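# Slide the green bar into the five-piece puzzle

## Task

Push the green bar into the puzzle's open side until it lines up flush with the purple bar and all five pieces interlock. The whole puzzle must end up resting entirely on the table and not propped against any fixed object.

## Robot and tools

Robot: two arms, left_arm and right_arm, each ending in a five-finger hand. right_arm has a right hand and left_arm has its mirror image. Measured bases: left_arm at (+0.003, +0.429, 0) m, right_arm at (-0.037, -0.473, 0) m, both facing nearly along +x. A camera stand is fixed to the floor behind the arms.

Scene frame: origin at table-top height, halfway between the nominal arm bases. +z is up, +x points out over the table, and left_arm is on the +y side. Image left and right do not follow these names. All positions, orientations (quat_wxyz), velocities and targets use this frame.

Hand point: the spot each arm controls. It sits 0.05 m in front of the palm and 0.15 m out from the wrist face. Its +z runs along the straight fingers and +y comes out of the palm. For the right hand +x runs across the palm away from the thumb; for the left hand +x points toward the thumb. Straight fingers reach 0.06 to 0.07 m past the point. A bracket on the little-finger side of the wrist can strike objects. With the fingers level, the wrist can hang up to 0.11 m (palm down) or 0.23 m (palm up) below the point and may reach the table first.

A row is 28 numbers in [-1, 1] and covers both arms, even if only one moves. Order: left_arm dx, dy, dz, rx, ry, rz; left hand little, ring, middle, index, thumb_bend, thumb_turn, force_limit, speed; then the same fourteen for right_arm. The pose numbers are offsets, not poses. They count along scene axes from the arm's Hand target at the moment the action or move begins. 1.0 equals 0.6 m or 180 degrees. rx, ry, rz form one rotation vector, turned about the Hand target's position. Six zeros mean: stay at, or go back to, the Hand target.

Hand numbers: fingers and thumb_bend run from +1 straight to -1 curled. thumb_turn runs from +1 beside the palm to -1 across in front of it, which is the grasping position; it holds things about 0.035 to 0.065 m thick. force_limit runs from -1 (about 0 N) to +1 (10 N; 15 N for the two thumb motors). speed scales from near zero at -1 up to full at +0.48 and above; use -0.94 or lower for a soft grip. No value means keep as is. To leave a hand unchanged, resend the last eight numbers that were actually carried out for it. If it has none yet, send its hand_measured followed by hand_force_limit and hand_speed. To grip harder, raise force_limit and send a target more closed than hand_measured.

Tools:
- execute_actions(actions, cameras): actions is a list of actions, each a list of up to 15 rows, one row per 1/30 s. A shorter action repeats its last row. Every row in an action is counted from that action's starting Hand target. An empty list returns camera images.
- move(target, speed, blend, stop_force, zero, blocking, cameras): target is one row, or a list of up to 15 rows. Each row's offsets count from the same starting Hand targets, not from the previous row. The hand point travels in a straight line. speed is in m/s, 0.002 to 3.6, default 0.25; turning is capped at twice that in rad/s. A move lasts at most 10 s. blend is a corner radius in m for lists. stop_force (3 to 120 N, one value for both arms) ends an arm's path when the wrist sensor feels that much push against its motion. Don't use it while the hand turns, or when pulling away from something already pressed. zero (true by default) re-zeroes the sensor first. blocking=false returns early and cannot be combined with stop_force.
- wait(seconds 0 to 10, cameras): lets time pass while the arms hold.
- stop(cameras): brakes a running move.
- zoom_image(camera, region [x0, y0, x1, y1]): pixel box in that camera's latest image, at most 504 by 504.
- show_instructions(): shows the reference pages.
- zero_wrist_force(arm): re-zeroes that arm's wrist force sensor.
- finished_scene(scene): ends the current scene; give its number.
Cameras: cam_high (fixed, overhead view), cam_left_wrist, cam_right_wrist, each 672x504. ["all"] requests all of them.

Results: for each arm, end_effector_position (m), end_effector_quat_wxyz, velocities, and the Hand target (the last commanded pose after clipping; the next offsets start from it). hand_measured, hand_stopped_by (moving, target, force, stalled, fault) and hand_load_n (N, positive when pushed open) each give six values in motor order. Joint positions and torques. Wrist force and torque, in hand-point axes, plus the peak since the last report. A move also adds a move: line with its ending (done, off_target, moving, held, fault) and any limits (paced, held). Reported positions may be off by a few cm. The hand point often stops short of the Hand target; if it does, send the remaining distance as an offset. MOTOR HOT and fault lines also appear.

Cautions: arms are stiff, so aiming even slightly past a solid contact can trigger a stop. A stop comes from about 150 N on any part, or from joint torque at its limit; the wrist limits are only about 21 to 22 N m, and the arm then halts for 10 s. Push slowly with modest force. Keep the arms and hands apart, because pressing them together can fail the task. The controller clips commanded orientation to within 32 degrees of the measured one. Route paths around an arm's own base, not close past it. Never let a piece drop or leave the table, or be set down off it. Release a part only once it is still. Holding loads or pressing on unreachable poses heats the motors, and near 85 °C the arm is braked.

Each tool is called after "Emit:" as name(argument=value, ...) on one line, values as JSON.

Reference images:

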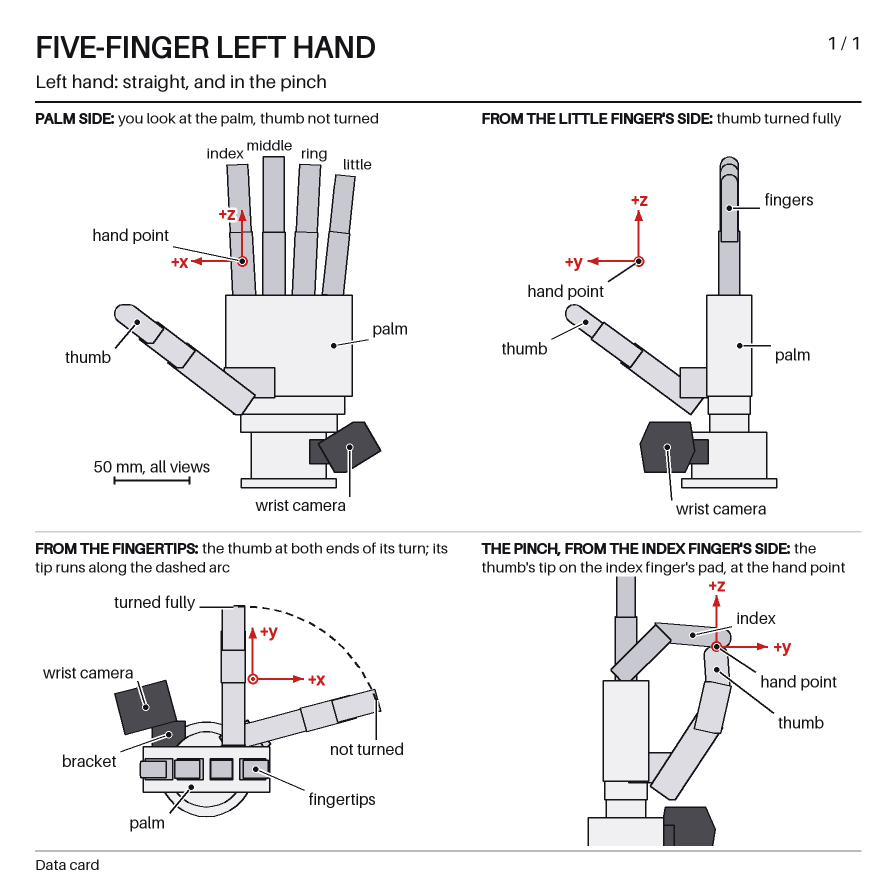

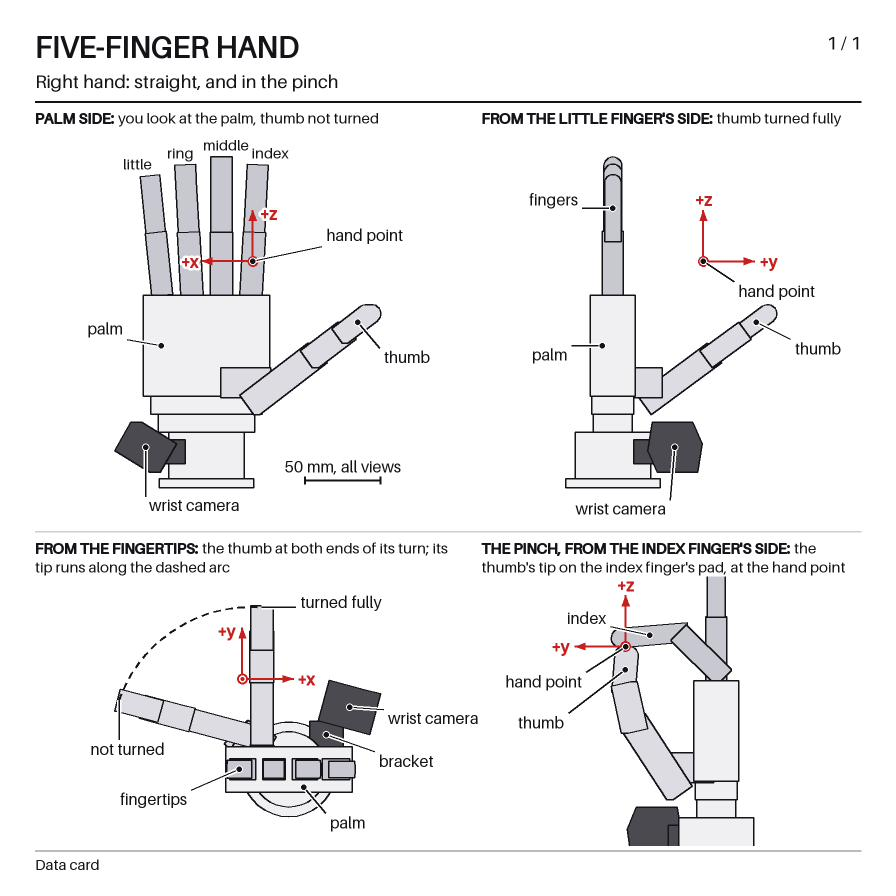

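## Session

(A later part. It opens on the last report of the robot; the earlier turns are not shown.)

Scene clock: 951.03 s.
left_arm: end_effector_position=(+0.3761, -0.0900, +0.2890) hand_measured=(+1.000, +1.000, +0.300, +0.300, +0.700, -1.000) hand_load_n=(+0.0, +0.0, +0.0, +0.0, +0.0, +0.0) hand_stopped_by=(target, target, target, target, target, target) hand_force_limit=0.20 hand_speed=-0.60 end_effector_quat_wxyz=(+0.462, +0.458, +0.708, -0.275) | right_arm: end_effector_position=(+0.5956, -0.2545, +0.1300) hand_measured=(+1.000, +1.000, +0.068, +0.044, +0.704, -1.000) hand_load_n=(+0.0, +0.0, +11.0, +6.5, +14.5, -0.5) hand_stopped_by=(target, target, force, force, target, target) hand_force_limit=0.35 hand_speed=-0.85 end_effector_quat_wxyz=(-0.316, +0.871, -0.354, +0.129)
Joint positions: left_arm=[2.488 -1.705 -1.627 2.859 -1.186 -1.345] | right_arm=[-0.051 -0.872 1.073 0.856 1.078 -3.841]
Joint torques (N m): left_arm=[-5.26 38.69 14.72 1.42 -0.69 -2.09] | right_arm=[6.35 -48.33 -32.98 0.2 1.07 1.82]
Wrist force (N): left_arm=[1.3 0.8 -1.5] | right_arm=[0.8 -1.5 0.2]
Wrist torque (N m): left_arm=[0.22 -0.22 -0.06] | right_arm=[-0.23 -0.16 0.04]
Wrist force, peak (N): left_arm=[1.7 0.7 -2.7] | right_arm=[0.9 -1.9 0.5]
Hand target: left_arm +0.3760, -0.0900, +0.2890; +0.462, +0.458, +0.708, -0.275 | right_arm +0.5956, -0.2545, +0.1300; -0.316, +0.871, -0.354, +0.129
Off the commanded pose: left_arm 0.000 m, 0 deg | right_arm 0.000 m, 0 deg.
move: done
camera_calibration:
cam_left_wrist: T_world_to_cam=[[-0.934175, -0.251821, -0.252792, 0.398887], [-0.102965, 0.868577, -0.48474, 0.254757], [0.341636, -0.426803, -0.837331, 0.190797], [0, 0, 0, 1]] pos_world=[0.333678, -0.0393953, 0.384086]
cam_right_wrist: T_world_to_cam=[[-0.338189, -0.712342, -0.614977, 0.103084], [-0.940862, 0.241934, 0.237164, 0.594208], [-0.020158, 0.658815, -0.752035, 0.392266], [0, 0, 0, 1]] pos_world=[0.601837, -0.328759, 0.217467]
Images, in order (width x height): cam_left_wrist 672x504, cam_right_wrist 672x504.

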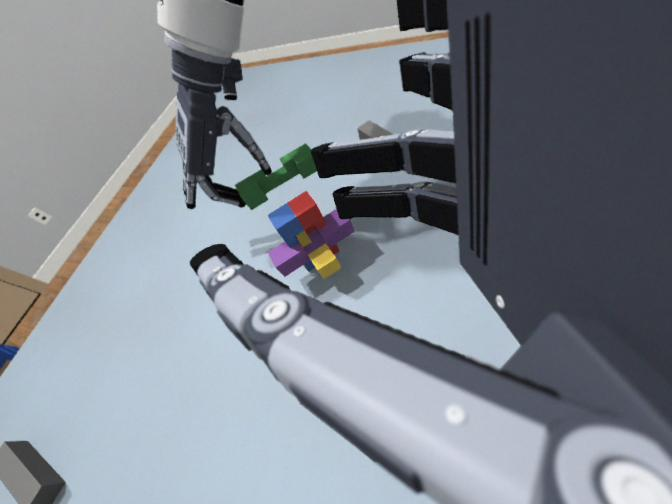

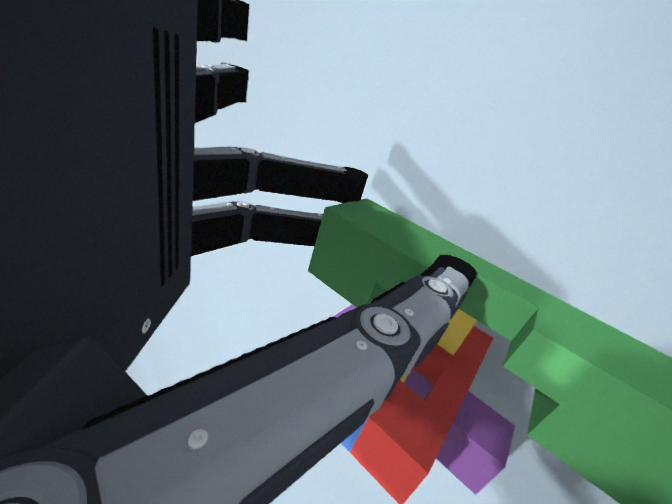

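Emit:
move(target=[0,0,0,0,0,0,1,1,0.3,0.3,0.7,-1,0.2,-0.6,-0.0335,0.0587,-0.0517,0,0,0,1,1,-0.44,-0.44,0.7,-1,0.35,-0.85], speed=0.06, cameras=["cam_right_wrist","cam_left_wrist"])

Emit:
zoom_image(camera="cam_left_wrist", region=[220, 140, 370, 290])

Emit:
zoom_image(camera="cam_right_wrist", region=[300, 190, 672, 504])

Scene clock: 1020.03 s.
left_arm: end_effector_position=(+0.3760, -0.0900, +0.2890) hand_measured=(+1.000, +1.000, +0.300, +0.300, +0.700, -1.000) hand_load_n=(+0.0, +0.0, +0.0, +0.0, +0.0, +0.0) hand_stopped_by=(target, target, target, target, target, target) hand_force_limit=0.20 hand_speed=-0.60 end_effector_quat_wxyz=(+0.462, +0.458, +0.708, -0.275) | right_arm: end_effector_position=(+0.5755, -0.2193, +0.0990) hand_measured=(+1.000, +1.000, +0.068, +0.044, +0.704, -1.000) hand_load_n=(+0.0, +0.0, +11.0, +7.0, +14.5, -0.5) hand_stopped_by=(target, target, force, force, target, target) hand_force_limit=0.35 hand_speed=-0.85 end_effector_quat_wxyz=(-0.316, +0.871, -0.354, +0.129)
Joint positions: left_arm=[2.488 -1.705 -1.628 2.859 -1.186 -1.345] | right_arm=[0.011 -0.888 1.175 0.742 1.109 -3.78]
Joint torques (N m): left_arm=[-5.1 41.43 15 1.52 -0.51 -1.99] | right_arm=[-5.99 -60.22 -31.57 4.11 -3.27 -1.28]
Wrist force (N): left_arm=[1.3 0.7 -1.2] | right_arm=[0.9 -1.3 0.7]
Wrist torque (N m): left_arm=[0.19 -0.21 -0.06] | right_arm=[-0.23 -0.19 0.04]
Wrist force, peak (N): left_arm=[1.3 0.7 -1.7] | right_arm=[1.2 -1.9 0.0]
Hand target: left_arm +0.3760, -0.0900, +0.2890; +0.462, +0.458, +0.708, -0.275 | right_arm +0.5755, -0.2193, +0.0990; -0.316, +0.871, -0.354, +0.129
Off the commanded pose: left_arm 0.000 m, 0 deg | right_arm 0.000 m, 0 deg.
move: done
camera_calibration:
cam_left_wrist: T_world_to_cam=[[-0.934216, -0.251769, -0.252692, 0.398746], [-0.102985, 0.868602, -0.48469, 0.254687], [0.341519, -0.426782, -0.83739, 0.190809], [0, 0, 0, 1]] pos_world=[0.333579, -0.0393955, 0.383986]
cam_right_wrist: T_world_to_cam=[[-0.338285, -0.712404, -0.614852, 0.102276], [-0.940828, 0.242039, 0.237192, 0.574045], [-0.0201581, 0.658709, -0.752128, 0.345341], [0, 0, 0, 1]] pos_world=[0.581638, -0.293559, 0.186467]
Images, in order (width x height): cam_left_wrist 672x504, cam_right_wrist 672x504.

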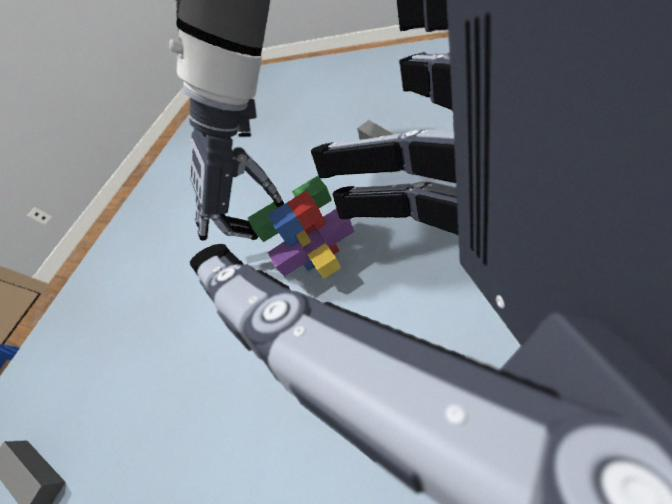

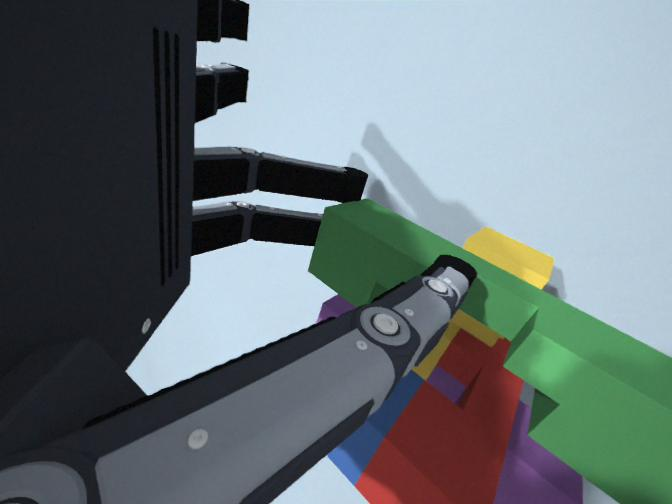

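Scaled by 3.360 from the camera's 672x504 image, which has a finer 960x720 frame.

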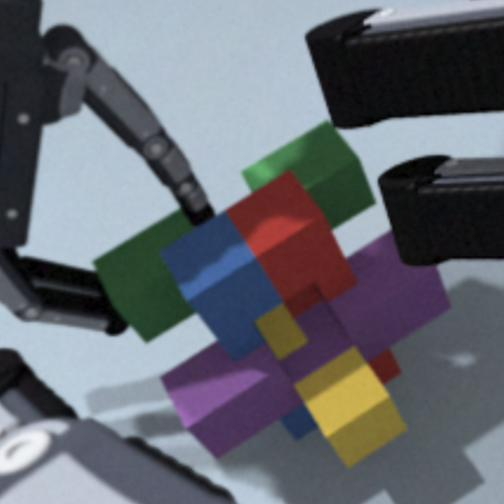

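Scaled by 1.355 from the camera's 672x504 image, which has a finer 960x720 frame.

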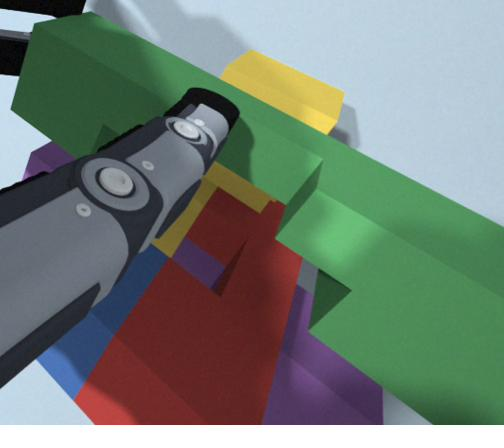

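Emit:
zoom_image(camera="cam_right_wrist", region=[480, 220, 672, 504])

Emit:
zoom_image(camera="cam_right_wrist", region=[296, 190, 440, 340])

Scaled by 1.775 from the camera's 672x504 image, which has a finer 960x720 frame.

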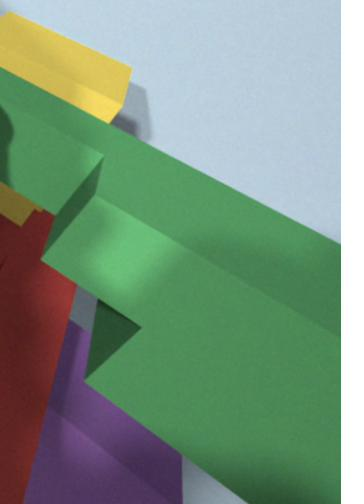

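Scaled by 3.360 from the camera's 672x504 image, which has a finer 960x720 frame.

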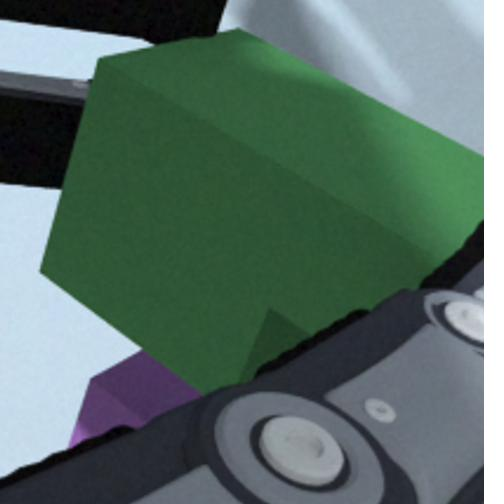

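Emit:
zoom_image(camera="cam_right_wrist", region=[330, 300, 600, 504])

Emit:
zoom_image(camera="cam_left_wrist", region=[235, 165, 345, 255])

Scaled by 1.867 from the camera's 672x504 image, which has a finer 960x720 frame.

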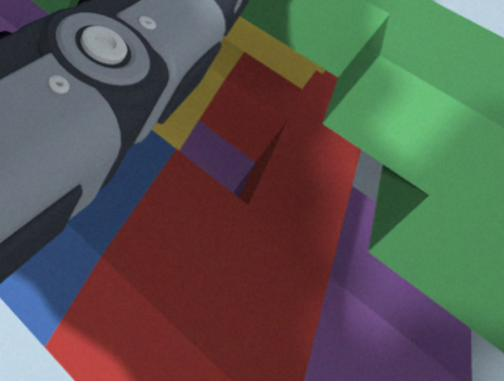

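Scaled by 4.582 from the camera's 672x504 image, which has a finer 960x720 frame.

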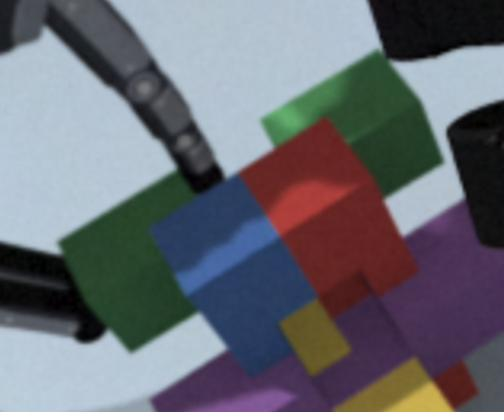

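Emit:
move(target=[0.08,-0.0833,0.04,0.1436,0.1149,0,1,1,0.3,0.3,0.7,-1,0.2,-0.6,0,0,0,0,0,0,1,1,-0.44,-0.44,0.7,-1,0.35,-0.85], speed=0.2, cameras=["cam_left_wrist"])

Scene clock: 1175.97 s.
left_arm: end_effector_position=(+0.4240, -0.1400, +0.3130) hand_measured=(+1.000, +1.000, +0.300, +0.300, +0.700, -1.000) hand_load_n=(+0.0, +0.0, +0.0, +0.0, +0.0, +0.5) hand_stopped_by=(target, target, target, target, target, target) hand_force_limit=0.20 hand_speed=-0.60 end_effector_quat_wxyz=(+0.215, +0.493, +0.822, -0.188) | right_arm: end_effector_position=(+0.5755, -0.2193, +0.0990) hand_measured=(+1.000, +1.000, +0.068, +0.044, +0.704, -1.000) hand_load_n=(+0.0, +0.0, +11.0, +7.0, +14.5, -0.5) hand_stopped_by=(target, target, force, force, target, target) hand_force_limit=0.35 hand_speed=-0.85 end_effector_quat_wxyz=(-0.316, +0.871, -0.354, +0.129)
Joint positions: left_arm=[2.434 -2.334 -0.485 1.763 -1.295 -1.303] | right_arm=[0.011 -0.888 1.175 0.742 1.109 -3.78]
Joint torques (N m): left_arm=[4.79 45.04 29.14 -3.33 0.73 -2.18] | right_arm=[-6.79 -48.26 -31.26 1.87 -3.09 -1.22]
Wrist force (N): left_arm=[0.7 0.8 -0.9] | right_arm=[0.9 -1.4 0.9]
Wrist torque (N m): left_arm=[0.23 -0.09 -0.10] | right_arm=[-0.25 -0.19 0.04]
Wrist force, peak (N): left_arm=[2.1 0.6 -1.7] | right_arm=[0.9 -1.9 0.8]
Hand target: left_arm +0.4240, -0.1400, +0.3130; +0.215, +0.493, +0.822, -0.188 | right_arm +0.5755, -0.2193, +0.0990; -0.316, +0.871, -0.354, +0.129
Off the commanded pose: left_arm 0.000 m, 0 deg | right_arm 0.000 m, 0 deg.
move: done
camera_calibration:
cam_left_wrist: T_world_to_cam=[[-0.98122, -0.19289, -0.000318411, 0.386243], [-0.19289, 0.98122, -0.000516534, 0.217073], [0.000412066, -0.000445416, -1, 0.428473], [0, 0, 0, 1]] pos_world=[0.420684, -0.138303, 0.428708]
Images, in order (width x height): cam_left_wrist 672x504.

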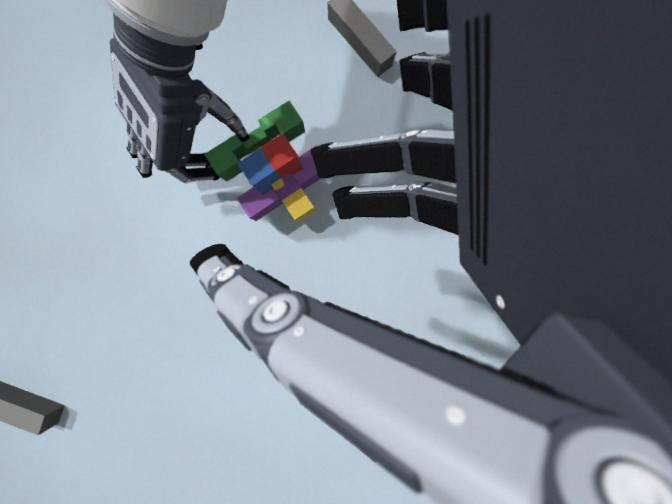

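Emit:
zoom_image(camera="cam_left_wrist", region=[200, 95, 330, 225])

Emit:
zoom_image(camera="cam_left_wrist", region=[195, 90, 315, 190])

Scaled by 3.877 from the camera's 672x504 image, which has a finer 960x720 frame.

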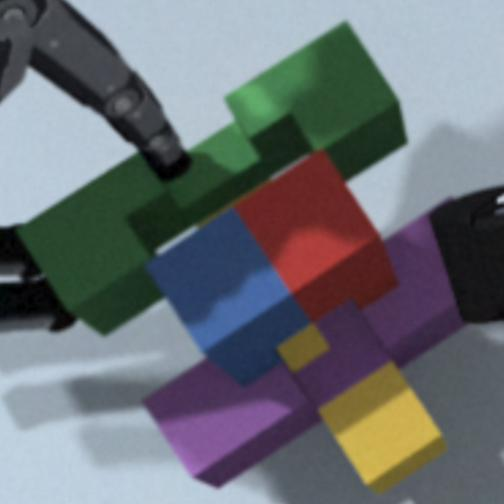

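Scaled by 4.200 from the camera's 672x504 image, which has a finer 960x720 frame.

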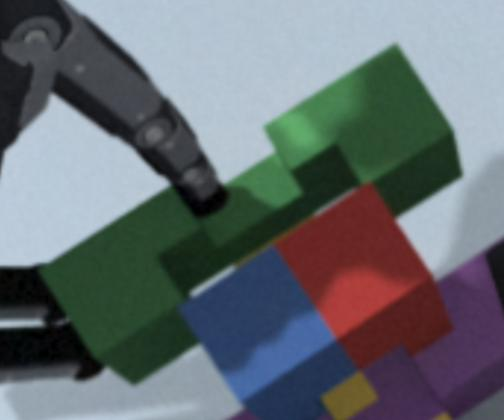

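Emit:
zoom_image(camera="cam_left_wrist", region=[235, 125, 335, 225])

Emit:
zoom_image(camera="cam_left_wrist", region=[200, 95, 310, 185])

Scaled by 5.040 from the camera's 672x504 image, which has a finer 960x720 frame.

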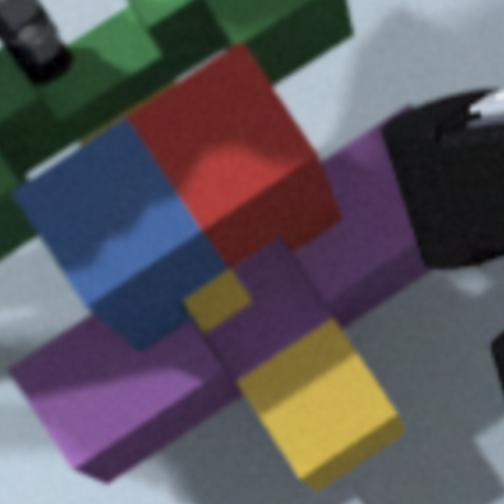

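Scaled by 4.582 from the camera's 672x504 image, which has a finer 960x720 frame.

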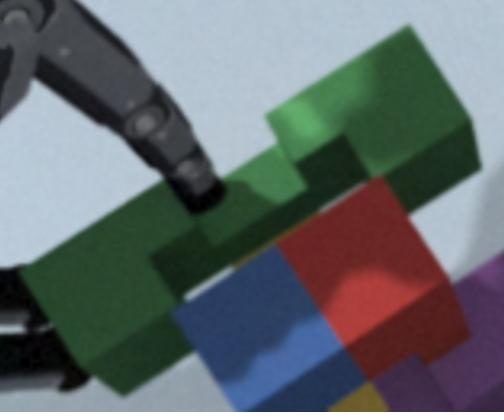

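Emit:
move(target=[0,0,0,0,0,0,1,1,0.3,0.3,0.7,-1,0.2,-0.6,-0.0166,0.0164,0,0,0,0.0039,1,1,-0.44,-0.44,0.7,-1,0.35,-0.85], speed=0.03, cameras=["cam_right_wrist","cam_left_wrist"])

Emit:
zoom_image(camera="cam_left_wrist", region=[200, 100, 310, 190])

Emit:
zoom_image(camera="cam_right_wrist", region=[360, 200, 660, 450])

Scene clock: 1226.27 s.
left_arm: end_effector_position=(+0.4240, -0.1400, +0.3130) hand_measured=(+1.000, +1.000, +0.300, +0.300, +0.700, -1.000) hand_load_n=(+0.0, +0.0, +0.0, +0.0, +0.0, +0.5) hand_stopped_by=(target, target, target, target, target, target) hand_force_limit=0.20 hand_speed=-0.60 end_effector_quat_wxyz=(+0.215, +0.493, +0.822, -0.188) | right_arm: end_effector_position=(+0.5654, -0.2094, +0.0990) hand_measured=(+1.000, +1.000, +0.068, +0.044, +0.704, -1.000) hand_load_n=(+0.0, +0.0, +11.0, +7.0, +14.0, -0.5) hand_stopped_by=(target, target, force, force, target, target) hand_force_limit=0.35 hand_speed=-0.85 end_effector_quat_wxyz=(-0.317, +0.873, -0.349, +0.127) end_effector_velocity=(+0.003, -0.003, +0.001) end_effector_angular_velocity=(-0.001, -0.004, -0.005)
Joint positions: left_arm=[2.434 -2.334 -0.485 1.764 -1.295 -1.303] | right_arm=[0.028 -0.903 1.201 0.73 1.112 -3.775]
Joint velocities: left_arm=[within noise] | right_arm=[-0.004 0.001 -0.005 0 0.001 0]
Joint torques (N m): left_arm=[5.71 63.61 12.2 -0.15 0.61 -2.15] | right_arm=[-6.06 -45.75 -31.78 3.49 0.85 0.99]
Wrist force (N): left_arm=[0.8 0.8 -1.0] | right_arm=[1.0 -1.4 1.0]
Wrist torque (N m): left_arm=[0.24 -0.11 -0.09] | right_arm=[-0.25 -0.17 0.03]
Wrist force, peak (N): left_arm=[0.8 1.2 -1.0] | right_arm=[1.0 -1.9 0.3]
Hand target: left_arm +0.4240, -0.1400, +0.3130; +0.215, +0.493, +0.822, -0.188 | right_arm +0.5655, -0.2095, +0.0990; -0.317, +0.873, -0.349, +0.127
Off the commanded pose: left_arm 0.000 m, 0 deg | right_arm 0.000 m, 0 deg.
move: done
camera_calibration:
cam_left_wrist: T_world_to_cam=[[-0.981183, -0.193082, -0.000238103, 0.386265], [-0.193082, 0.981183, -0.00040028, 0.217117], [0.000310909, -0.000346774, -1, 0.428428], [0, 0, 0, 1]] pos_world=[0.420785, -0.138302, 0.428607]
cam_right_wrist: T_world_to_cam=[[-0.329267, -0.716469, -0.615025, 0.100044], [-0.943815, 0.23026, 0.237052, 0.561416], [-0.0282243, 0.658523, -0.752031, 0.343101], [0, 0, 0, 1]] pos_world=[0.572498, -0.283534, 0.186468]
Images, in order (width x height): cam_left_wrist 672x504, cam_right_wrist 672x504.

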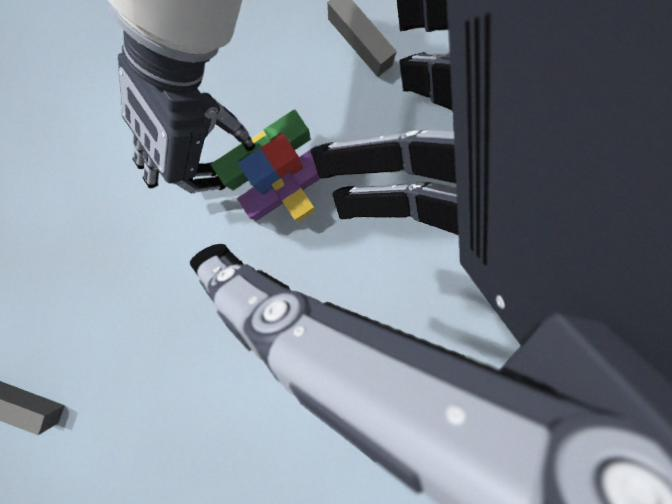

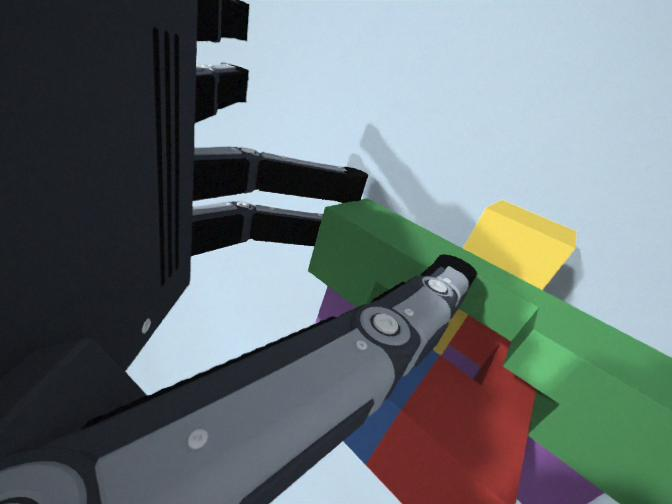

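Scaled by 4.582 from the camera's 672x504 image, which has a finer 960x720 frame.

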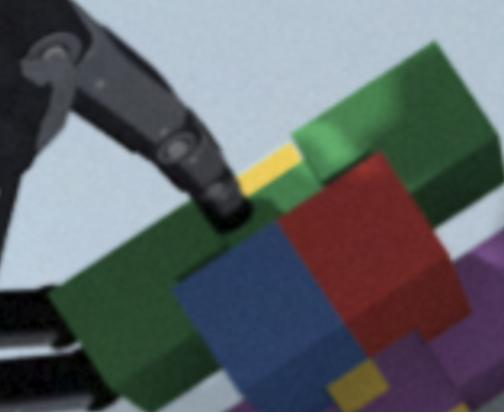

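Scaled by 1.680 from the camera's 672x504 image, which has a finer 960x720 frame.

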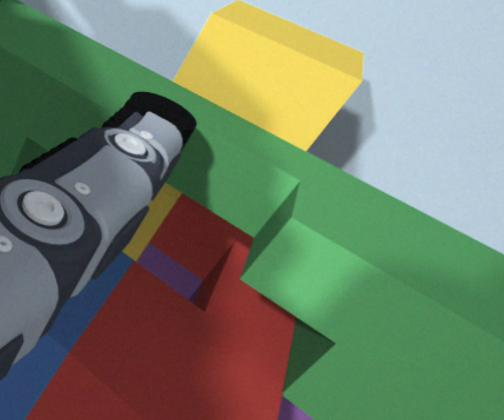

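Emit:
move(target=[0,0,0,0,0,0,1,1,0.3,0.3,0.7,-1,0.2,-0.6,-0.0065,0.0076,0,0,0,0,1,1,-0.44,-0.44,0.7,-1,0.35,-0.85], speed=0.01, stop_force=3, cameras=["cam_right_wrist","cam_left_wrist"])

Emit:
zoom_image(camera="cam_left_wrist", region=[200, 100, 310, 190])

Emit:
zoom_image(camera="cam_right_wrist", region=[400, 200, 672, 472])

Scene clock: 1281.87 s.
left_arm: end_effector_position=(+0.4240, -0.1400, +0.3130) hand_measured=(+1.000, +1.000, +0.300, +0.300, +0.700, -1.000) hand_load_n=(+0.0, +0.0, +0.0, +0.0, +0.0, +0.5) hand_stopped_by=(target, target, target, target, target, target) hand_force_limit=0.20 hand_speed=-0.60 end_effector_quat_wxyz=(+0.215, +0.493, +0.822, -0.188) | right_arm: end_effector_position=(+0.5616, -0.2049, +0.0990) hand_measured=(+1.000, +1.000, +0.068, +0.044, +0.704, -1.000) hand_load_n=(+0.0, +0.0, +11.5, +4.5, +13.5, -1.5) hand_stopped_by=(target, target, force, force, target, target) hand_force_limit=0.35 hand_speed=-0.85 end_effector_quat_wxyz=(-0.317, +0.873, -0.349, +0.127)
Joint positions: left_arm=[2.434 -2.334 -0.485 1.764 -1.295 -1.303] | right_arm=[0.037 -0.909 1.211 0.722 1.116 -3.767]
Joint torques (N m): left_arm=[4.78 64.17 12.78 -0.09 0.41 -0.88] | right_arm=[-6.36 -47.22 -32.02 3.66 -3.02 -1.32]
Wrist force (N): left_arm=[0.8 0.9 -0.8] | right_arm=[1.3 -1.2 -0.3]
Wrist torque (N m): left_arm=[0.24 -0.10 -0.09] | right_arm=[-0.28 -0.20 0.01]
Wrist force, peak (N): left_arm=[0.9 1.1 -1.0] | right_arm=[1.3 -1.9 0.3]
Hand target: left_arm +0.4240, -0.1400, +0.3130; +0.215, +0.493, +0.822, -0.188 | right_arm +0.5616, -0.2049, +0.0990; -0.317, +0.873, -0.349, +0.127
Off the commanded pose: left_arm 0.000 m, 0 deg | right_arm 0.000 m, 0 deg.
move: done
camera_calibration:
cam_left_wrist: T_world_to_cam=[[-0.981183, -0.193082, -0.000238103, 0.386265], [-0.193082, 0.981183, -0.00040028, 0.217117], [0.000310909, -0.000346774, -1, 0.428428], [0, 0, 0, 1]] pos_world=[0.420785, -0.138302, 0.428607]
cam_right_wrist: T_world_to_cam=[[-0.329422, -0.716478, -0.614932, 0.102085], [-0.943761, 0.230394, 0.237137, 0.556785], [-0.0282269, 0.658467, -0.75208, 0.340025], [0, 0, 0, 1]] pos_world=[0.568699, -0.279034, 0.186467]
Images, in order (width x height): cam_left_wrist 672x504, cam_right_wrist 672x504.

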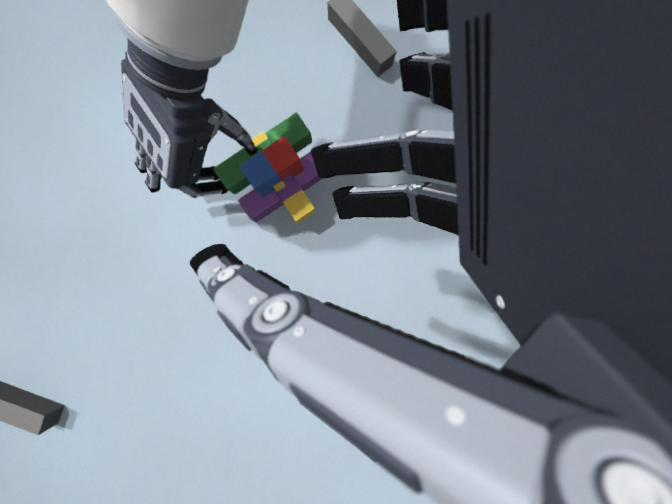

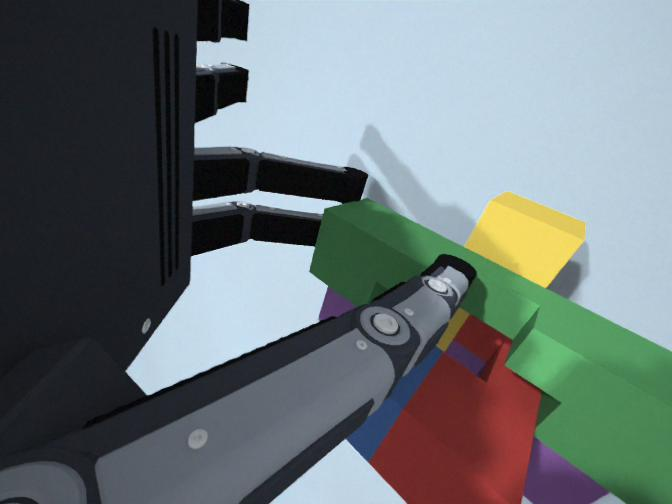

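Scaled by 4.582 from the camera's 672x504 image, which has a finer 960x720 frame.

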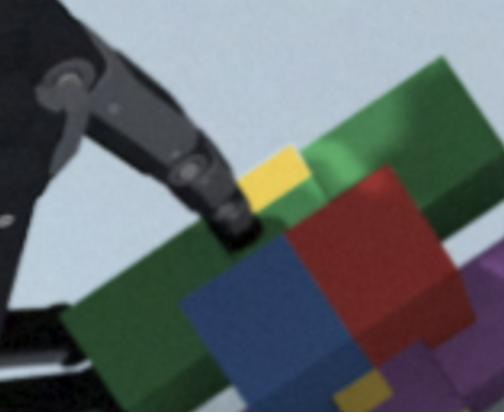

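Scaled by 1.853 from the camera's 672x504 image, which has a finer 960x720 frame.

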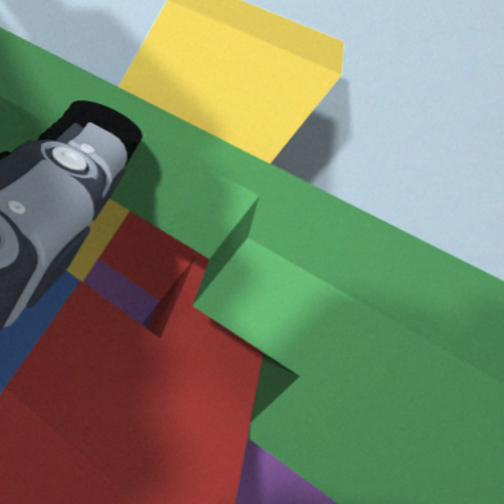

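Emit:
move(target=[0,0,0,0,0,0,1,1,0.3,0.3,0.7,-1,0.2,-0.6,0.0083,-0.0082,0,0,0,0,1,1,-0.44,-0.44,0.7,-1,0.35,-0.85], speed=0.02, cameras=["cam_right_wrist","cam_left_wrist"])

Emit:
zoom_image(camera="cam_left_wrist", region=[200, 100, 310, 190])

Emit:
zoom_image(camera="cam_left_wrist", region=[235, 125, 335, 225])

Emit:
zoom_image(camera="cam_right_wrist", region=[400, 200, 672, 472])

Scene clock: 1289.23 s.
left_arm: end_effector_position=(+0.4240, -0.1400, +0.3130) hand_measured=(+1.000, +1.000, +0.300, +0.300, +0.700, -1.000) hand_load_n=(+0.0, +0.0, +0.0, +0.0, +0.0, +0.5) hand_stopped_by=(target, target, target, target, target, target) hand_force_limit=0.20 hand_speed=-0.60 end_effector_quat_wxyz=(+0.215, +0.493, +0.822, -0.188) | right_arm: end_effector_position=(+0.5667, -0.2099, +0.0990) hand_measured=(+1.000, +1.000, +0.068, +0.044, +0.704, -1.000) hand_load_n=(+0.0, +0.0, +11.5, +5.0, +14.0, +0.0) hand_stopped_by=(target, target, force, force, target, target) hand_force_limit=0.35 hand_speed=-0.85 end_effector_quat_wxyz=(-0.317, +0.873, -0.349, +0.127)
Joint positions: left_arm=[2.434 -2.334 -0.485 1.764 -1.295 -1.303] | right_arm=[0.027 -0.9 1.196 0.732 1.111 -3.776]
Joint torques (N m): left_arm=[4.46 63.02 12.05 -0.23 0.12 -0.18] | right_arm=[5.14 -63.96 -12.13 1.37 -1.55 1.2]
Wrist force (N): left_arm=[0.8 0.9 -0.7] | right_arm=[0.5 -1.0 0.7]
Wrist torque (N m): left_arm=[0.23 -0.09 -0.10] | right_arm=[-0.24 -0.15 0.03]
Wrist force, peak (N): left_arm=[0.8 1.0 -1.2] | right_arm=[1.3 -1.6 -0.5]
Hand target: left_arm +0.4240, -0.1400, +0.3130; +0.215, +0.493, +0.822, -0.188 | right_arm +0.5666, -0.2098, +0.0990; -0.317, +0.873, -0.349, +0.127
Off the commanded pose: left_arm 0.000 m, 0 deg | right_arm 0.000 m, 0 deg.
move: done
camera_calibration:
cam_left_wrist: T_world_to_cam=[[-0.981183, -0.193082, -0.000238103, 0.386265], [-0.193082, 0.981183, -0.00040028, 0.217117], [0.000310909, -0.000346774, -1, 0.428428], [0, 0, 0, 1]] pos_world=[0.420785, -0.138302, 0.428607]
cam_right_wrist: T_world_to_cam=[[-0.329422, -0.716452, -0.614961, 0.100134], [-0.943758, 0.230316, 0.237225, 0.562734], [-0.0283248, 0.658521, -0.752029, 0.343449], [0, 0, 0, 1]] pos_world=[0.573799, -0.284034, 0.186367]
Images, in order (width x height): cam_left_wrist 672x504, cam_right_wrist 672x504.

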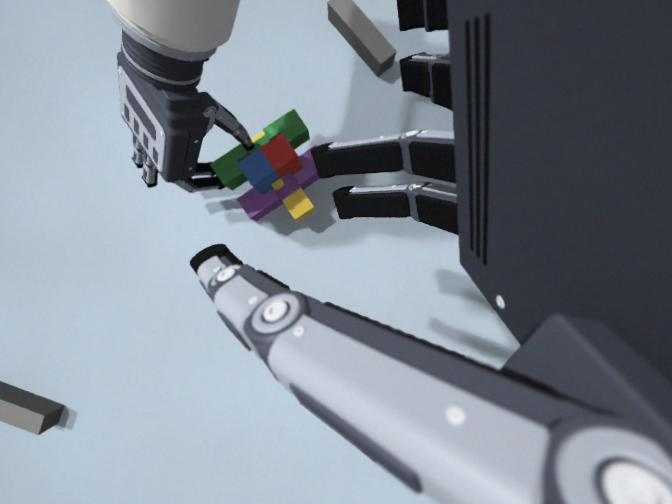

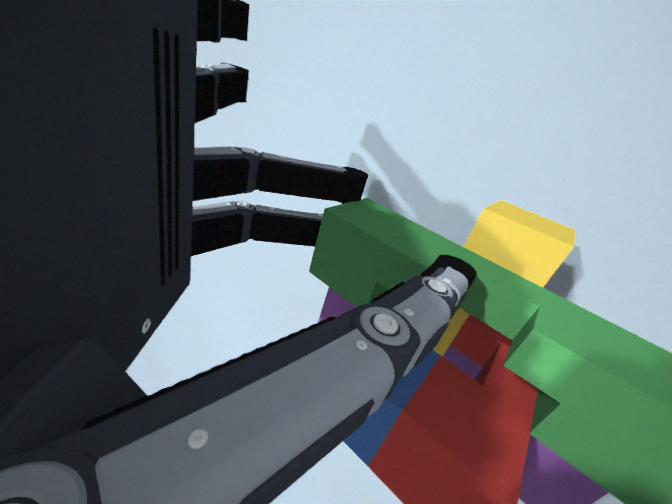

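Scaled by 4.582 from the camera's 672x504 image, which has a finer 960x720 frame.

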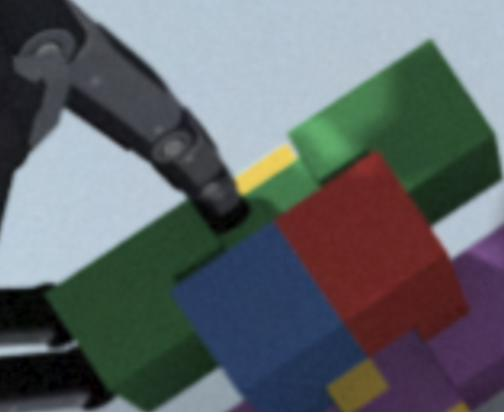

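Scaled by 5.040 from the camera's 672x504 image, which has a finer 960x720 frame.

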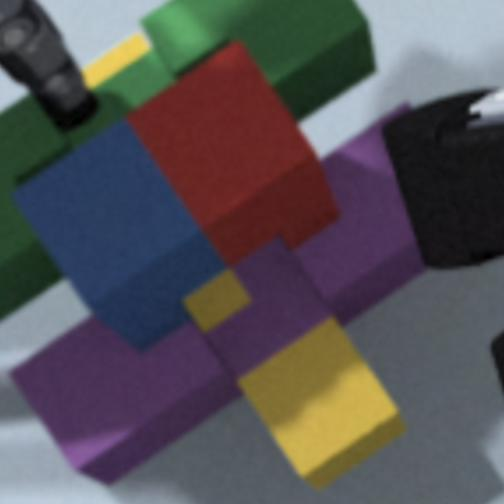

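Scaled by 1.853 from the camera's 672x504 image, which has a finer 960x720 frame.

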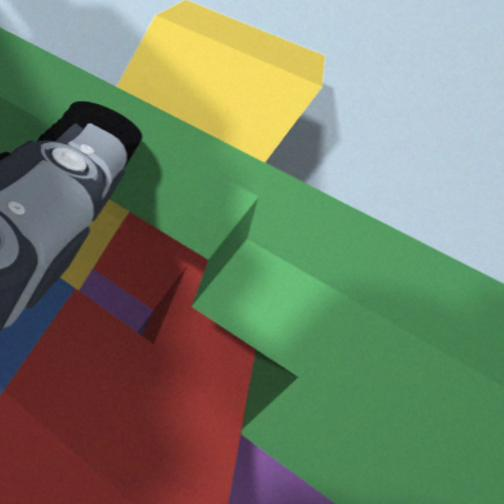

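Emit:
move(target=[[0,0,0,0,0,0,1,1,0.3,0.3,0.7,-1,0.2,-0.6,-0.0007,-0.0007,0,0,0,0,1,1,-0.44,-0.44,0.7,-1,0.35,-0.85],[0,0,0,0,0,0,1,1,0.3,0.3,0.7,-1,0.2,-0.6,-0.009,0.0075,0,0,0,0,1,1,-0.44,-0.44,0.7,-1,0.35,-0.85]], speed=0.01, stop_force=3, cameras=["cam_right_wrist","cam_left_wrist"])

Emit:
zoom_image(camera="cam_left_wrist", region=[200, 100, 310, 190])

Emit:
zoom_image(camera="cam_right_wrist", region=[400, 200, 672, 472])

Scene clock: 1309.60 s.
left_arm: end_effector_position=(+0.4240, -0.1400, +0.3130) hand_measured=(+1.000, +1.000, +0.300, +0.300, +0.700, -1.000) hand_load_n=(+0.0, +0.0, +0.0, +0.0, +0.0, +0.5) hand_stopped_by=(target, target, target, target, target, target) hand_force_limit=0.20 hand_speed=-0.60 end_effector_quat_wxyz=(+0.215, +0.493, +0.822, -0.188) | right_arm: end_effector_position=(+0.5612, -0.2053, +0.0990) hand_measured=(+1.000, +1.000, +0.068, +0.044, +0.704, -1.000) hand_load_n=(+0.0, +0.0, +12.0, +5.5, +13.0, +0.0) hand_stopped_by=(target, target, force, force, target, target) hand_force_limit=0.35 hand_speed=-0.85 end_effector_quat_wxyz=(-0.317, +0.873, -0.349, +0.127)
Joint positions: left_arm=[2.434 -2.334 -0.485 1.764 -1.295 -1.303] | right_arm=[0.036 -0.911 1.213 0.722 1.116 -3.768]
Joint torques (N m): left_arm=[3.58 64.5 12.95 -0.37 -0.05 0.82] | right_arm=[-7.54 -47.4 -32.79 4.09 -2.91 -1.42]
Wrist force (N): left_arm=[0.9 0.9 -0.9] | right_arm=[0.9 -1.8 0.9]
Wrist torque (N m): left_arm=[0.24 -0.12 -0.10] | right_arm=[-0.25 -0.17 0.04]
Wrist force, peak (N): left_arm=[0.9 0.9 -1.1] | right_arm=[1.2 -2.1 0.6]
Hand target: left_arm +0.4240, -0.1400, +0.3130; +0.215, +0.493, +0.822, -0.188 | right_arm +0.5612, -0.2053, +0.0990; -0.317, +0.873, -0.349, +0.127
Off the commanded pose: left_arm 0.000 m, 0 deg | right_arm 0.000 m, 0 deg.
move: done
camera_calibration:
cam_left_wrist: T_world_to_cam=[[-0.981183, -0.193082, -0.000238103, 0.386265], [-0.193082, 0.981183, -0.00040028, 0.217117], [0.000310909, -0.000346774, -1, 0.428428], [0, 0, 0, 1]] pos_world=[0.420785, -0.138302, 0.428607]
cam_right_wrist: T_world_to_cam=[[-0.329422, -0.716478, -0.614932, 0.101666], [-0.943761, 0.230394, 0.237137, 0.5565], [-0.0282269, 0.658467, -0.75208, 0.340278], [0, 0, 0, 1]] pos_world=[0.568299, -0.279434, 0.186467]
Images, in order (width x height): cam_left_wrist 672x504, cam_right_wrist 672x504.

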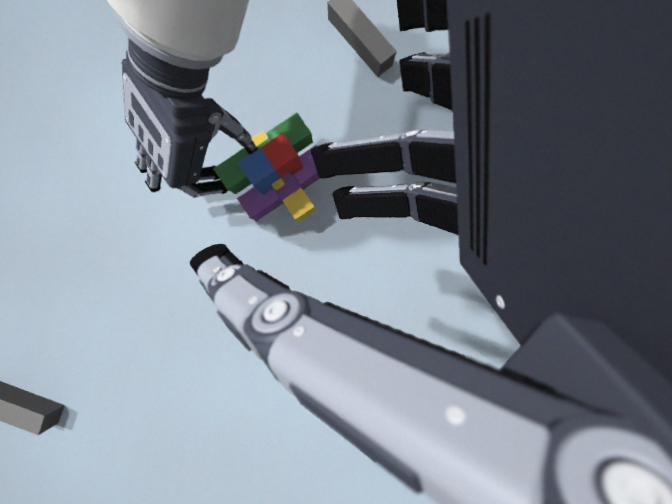

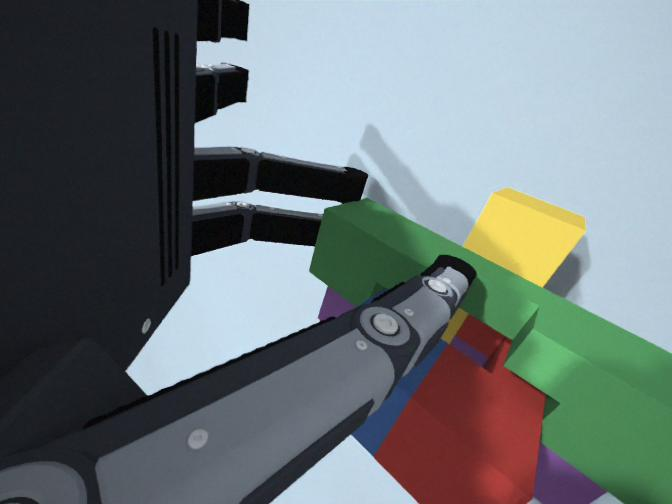

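Scaled by 4.582 from the camera's 672x504 image, which has a finer 960x720 frame.

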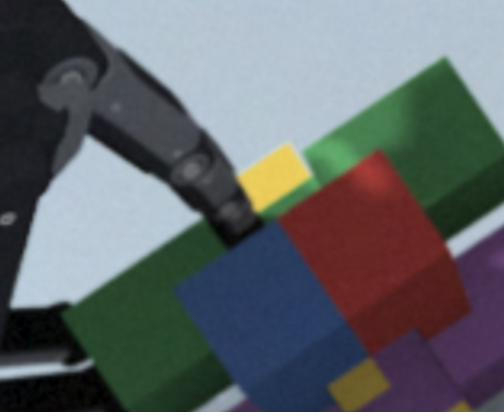

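Scaled by 1.853 from the camera's 672x504 image, which has a finer 960x720 frame.

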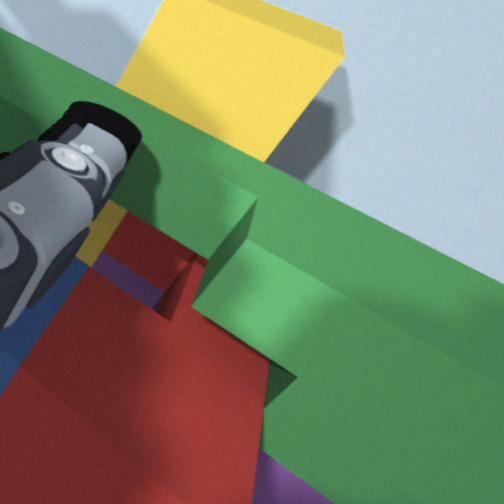

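Emit:
move(target=[0,0,0,0,0,0,1,1,0.3,0.3,0.7,-1,0.2,-0.6,-0.0041,0.0041,0,0,0,0,1,1,-0.44,-0.44,0.7,-1,0.35,-0.85], speed=0.01, stop_force=3, cameras=["cam_right_wrist","cam_left_wrist"])

Emit:
zoom_image(camera="cam_left_wrist", region=[200, 100, 310, 190])

Emit:
zoom_image(camera="cam_right_wrist", region=[400, 200, 672, 472])

Scene clock: 1316.40 s.
left_arm: end_effector_position=(+0.4240, -0.1400, +0.3130) hand_measured=(+1.000, +1.000, +0.300, +0.300, +0.700, -1.000) hand_load_n=(+0.0, +0.0, +0.0, +0.0, +0.0, +0.0) hand_stopped_by=(target, target, target, target, target, target) hand_force_limit=0.20 hand_speed=-0.60 end_effector_quat_wxyz=(+0.215, +0.493, +0.822, -0.188) | right_arm: end_effector_position=(+0.5587, -0.2029, +0.0990) hand_measured=(+1.000, +1.000, +0.068, +0.044, +0.704, -1.000) hand_load_n=(+0.0, +0.0, +11.5, +5.5, +13.5, +0.0) hand_stopped_by=(target, target, force, force, target, target) hand_force_limit=0.35 hand_speed=-0.85 end_effector_quat_wxyz=(-0.317, +0.873, -0.349, +0.127)
Joint positions: left_arm=[2.434 -2.334 -0.485 1.764 -1.295 -1.303] | right_arm=[0.041 -0.915 1.22 0.717 1.118 -3.763]
Joint torques (N m): left_arm=[3.34 63.19 13.23 -0.3 -0.38 1.89] | right_arm=[-6.21 -46.54 -31.89 4 -2.59 -1.3]
Wrist force (N): left_arm=[0.8 1.1 -1.0] | right_arm=[0.8 -1.6 0.6]
Wrist torque (N m): left_arm=[0.27 -0.11 -0.10] | right_arm=[-0.21 -0.16 0.03]
Wrist force, peak (N): left_arm=[1.0 1.1 -1.1] | right_arm=[1.1 -2.3 0.7]
Hand target: left_arm +0.4240, -0.1400, +0.3130; +0.215, +0.493, +0.822, -0.188 | right_arm +0.5587, -0.2029, +0.0990; -0.317, +0.873, -0.349, +0.127
Off the commanded pose: left_arm 0.000 m, 0 deg | right_arm 0.000 m, 0 deg.
move: done
camera_calibration:
cam_left_wrist: T_world_to_cam=[[-0.981183, -0.193082, -0.000238103, 0.386265], [-0.193082, 0.981183, -0.00040028, 0.217117], [0.000310909, -0.000346774, -1, 0.428428], [0, 0, 0, 1]] pos_world=[0.420785, -0.138302, 0.428607]
cam_right_wrist: T_world_to_cam=[[-0.329422, -0.716478, -0.614932, 0.102595], [-0.943761, 0.230394, 0.237137, 0.553682], [-0.0282269, 0.658467, -0.75208, 0.33863], [0, 0, 0, 1]] pos_world=[0.565899, -0.277034, 0.186467]
Images, in order (width x height): cam_left_wrist 672x504, cam_right_wrist 672x504.

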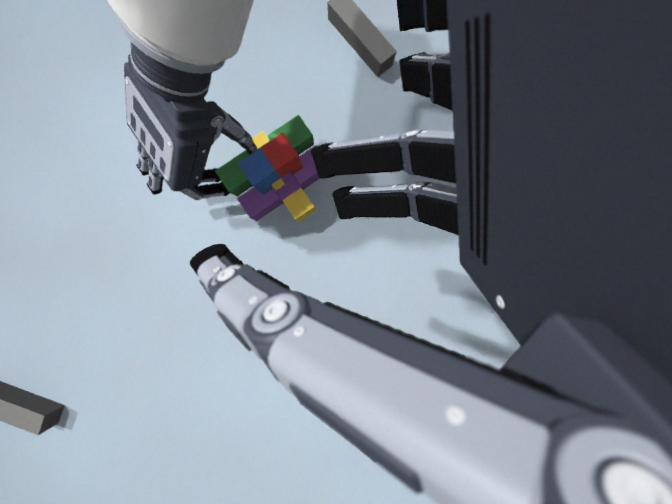

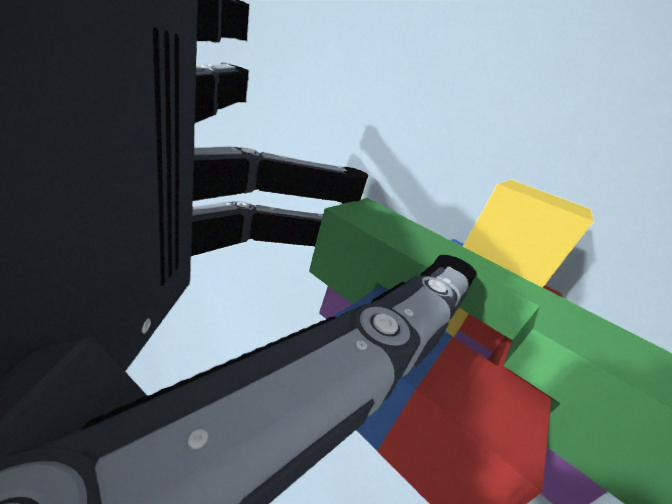

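Scaled by 4.582 from the camera's 672x504 image, which has a finer 960x720 frame.

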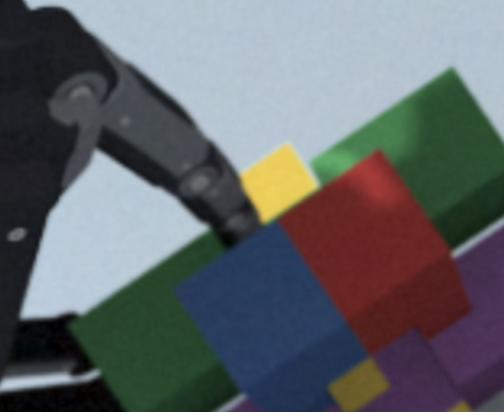

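Scaled by 1.853 from the camera's 672x504 image, which has a finer 960x720 frame.

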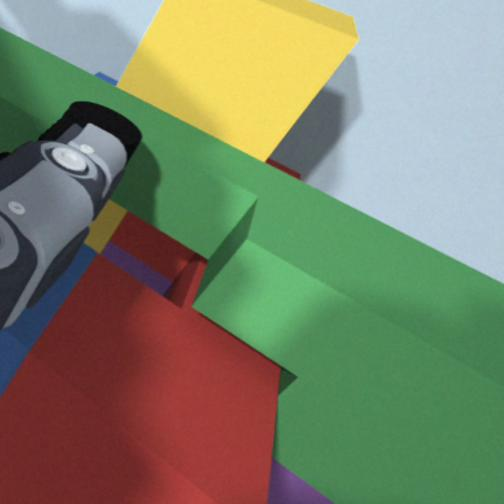

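Emit:
zoom_image(camera="cam_right_wrist", region=[440, 220, 580, 320])

Scaled by 3.600 from the camera's 672x504 image, which has a finer 960x720 frame.

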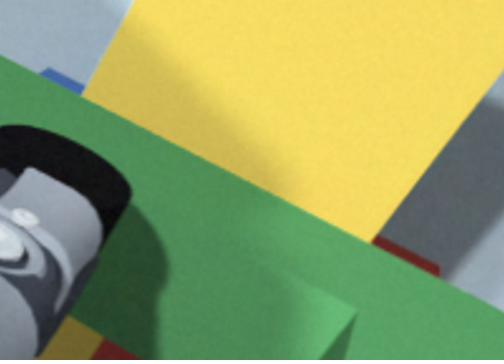

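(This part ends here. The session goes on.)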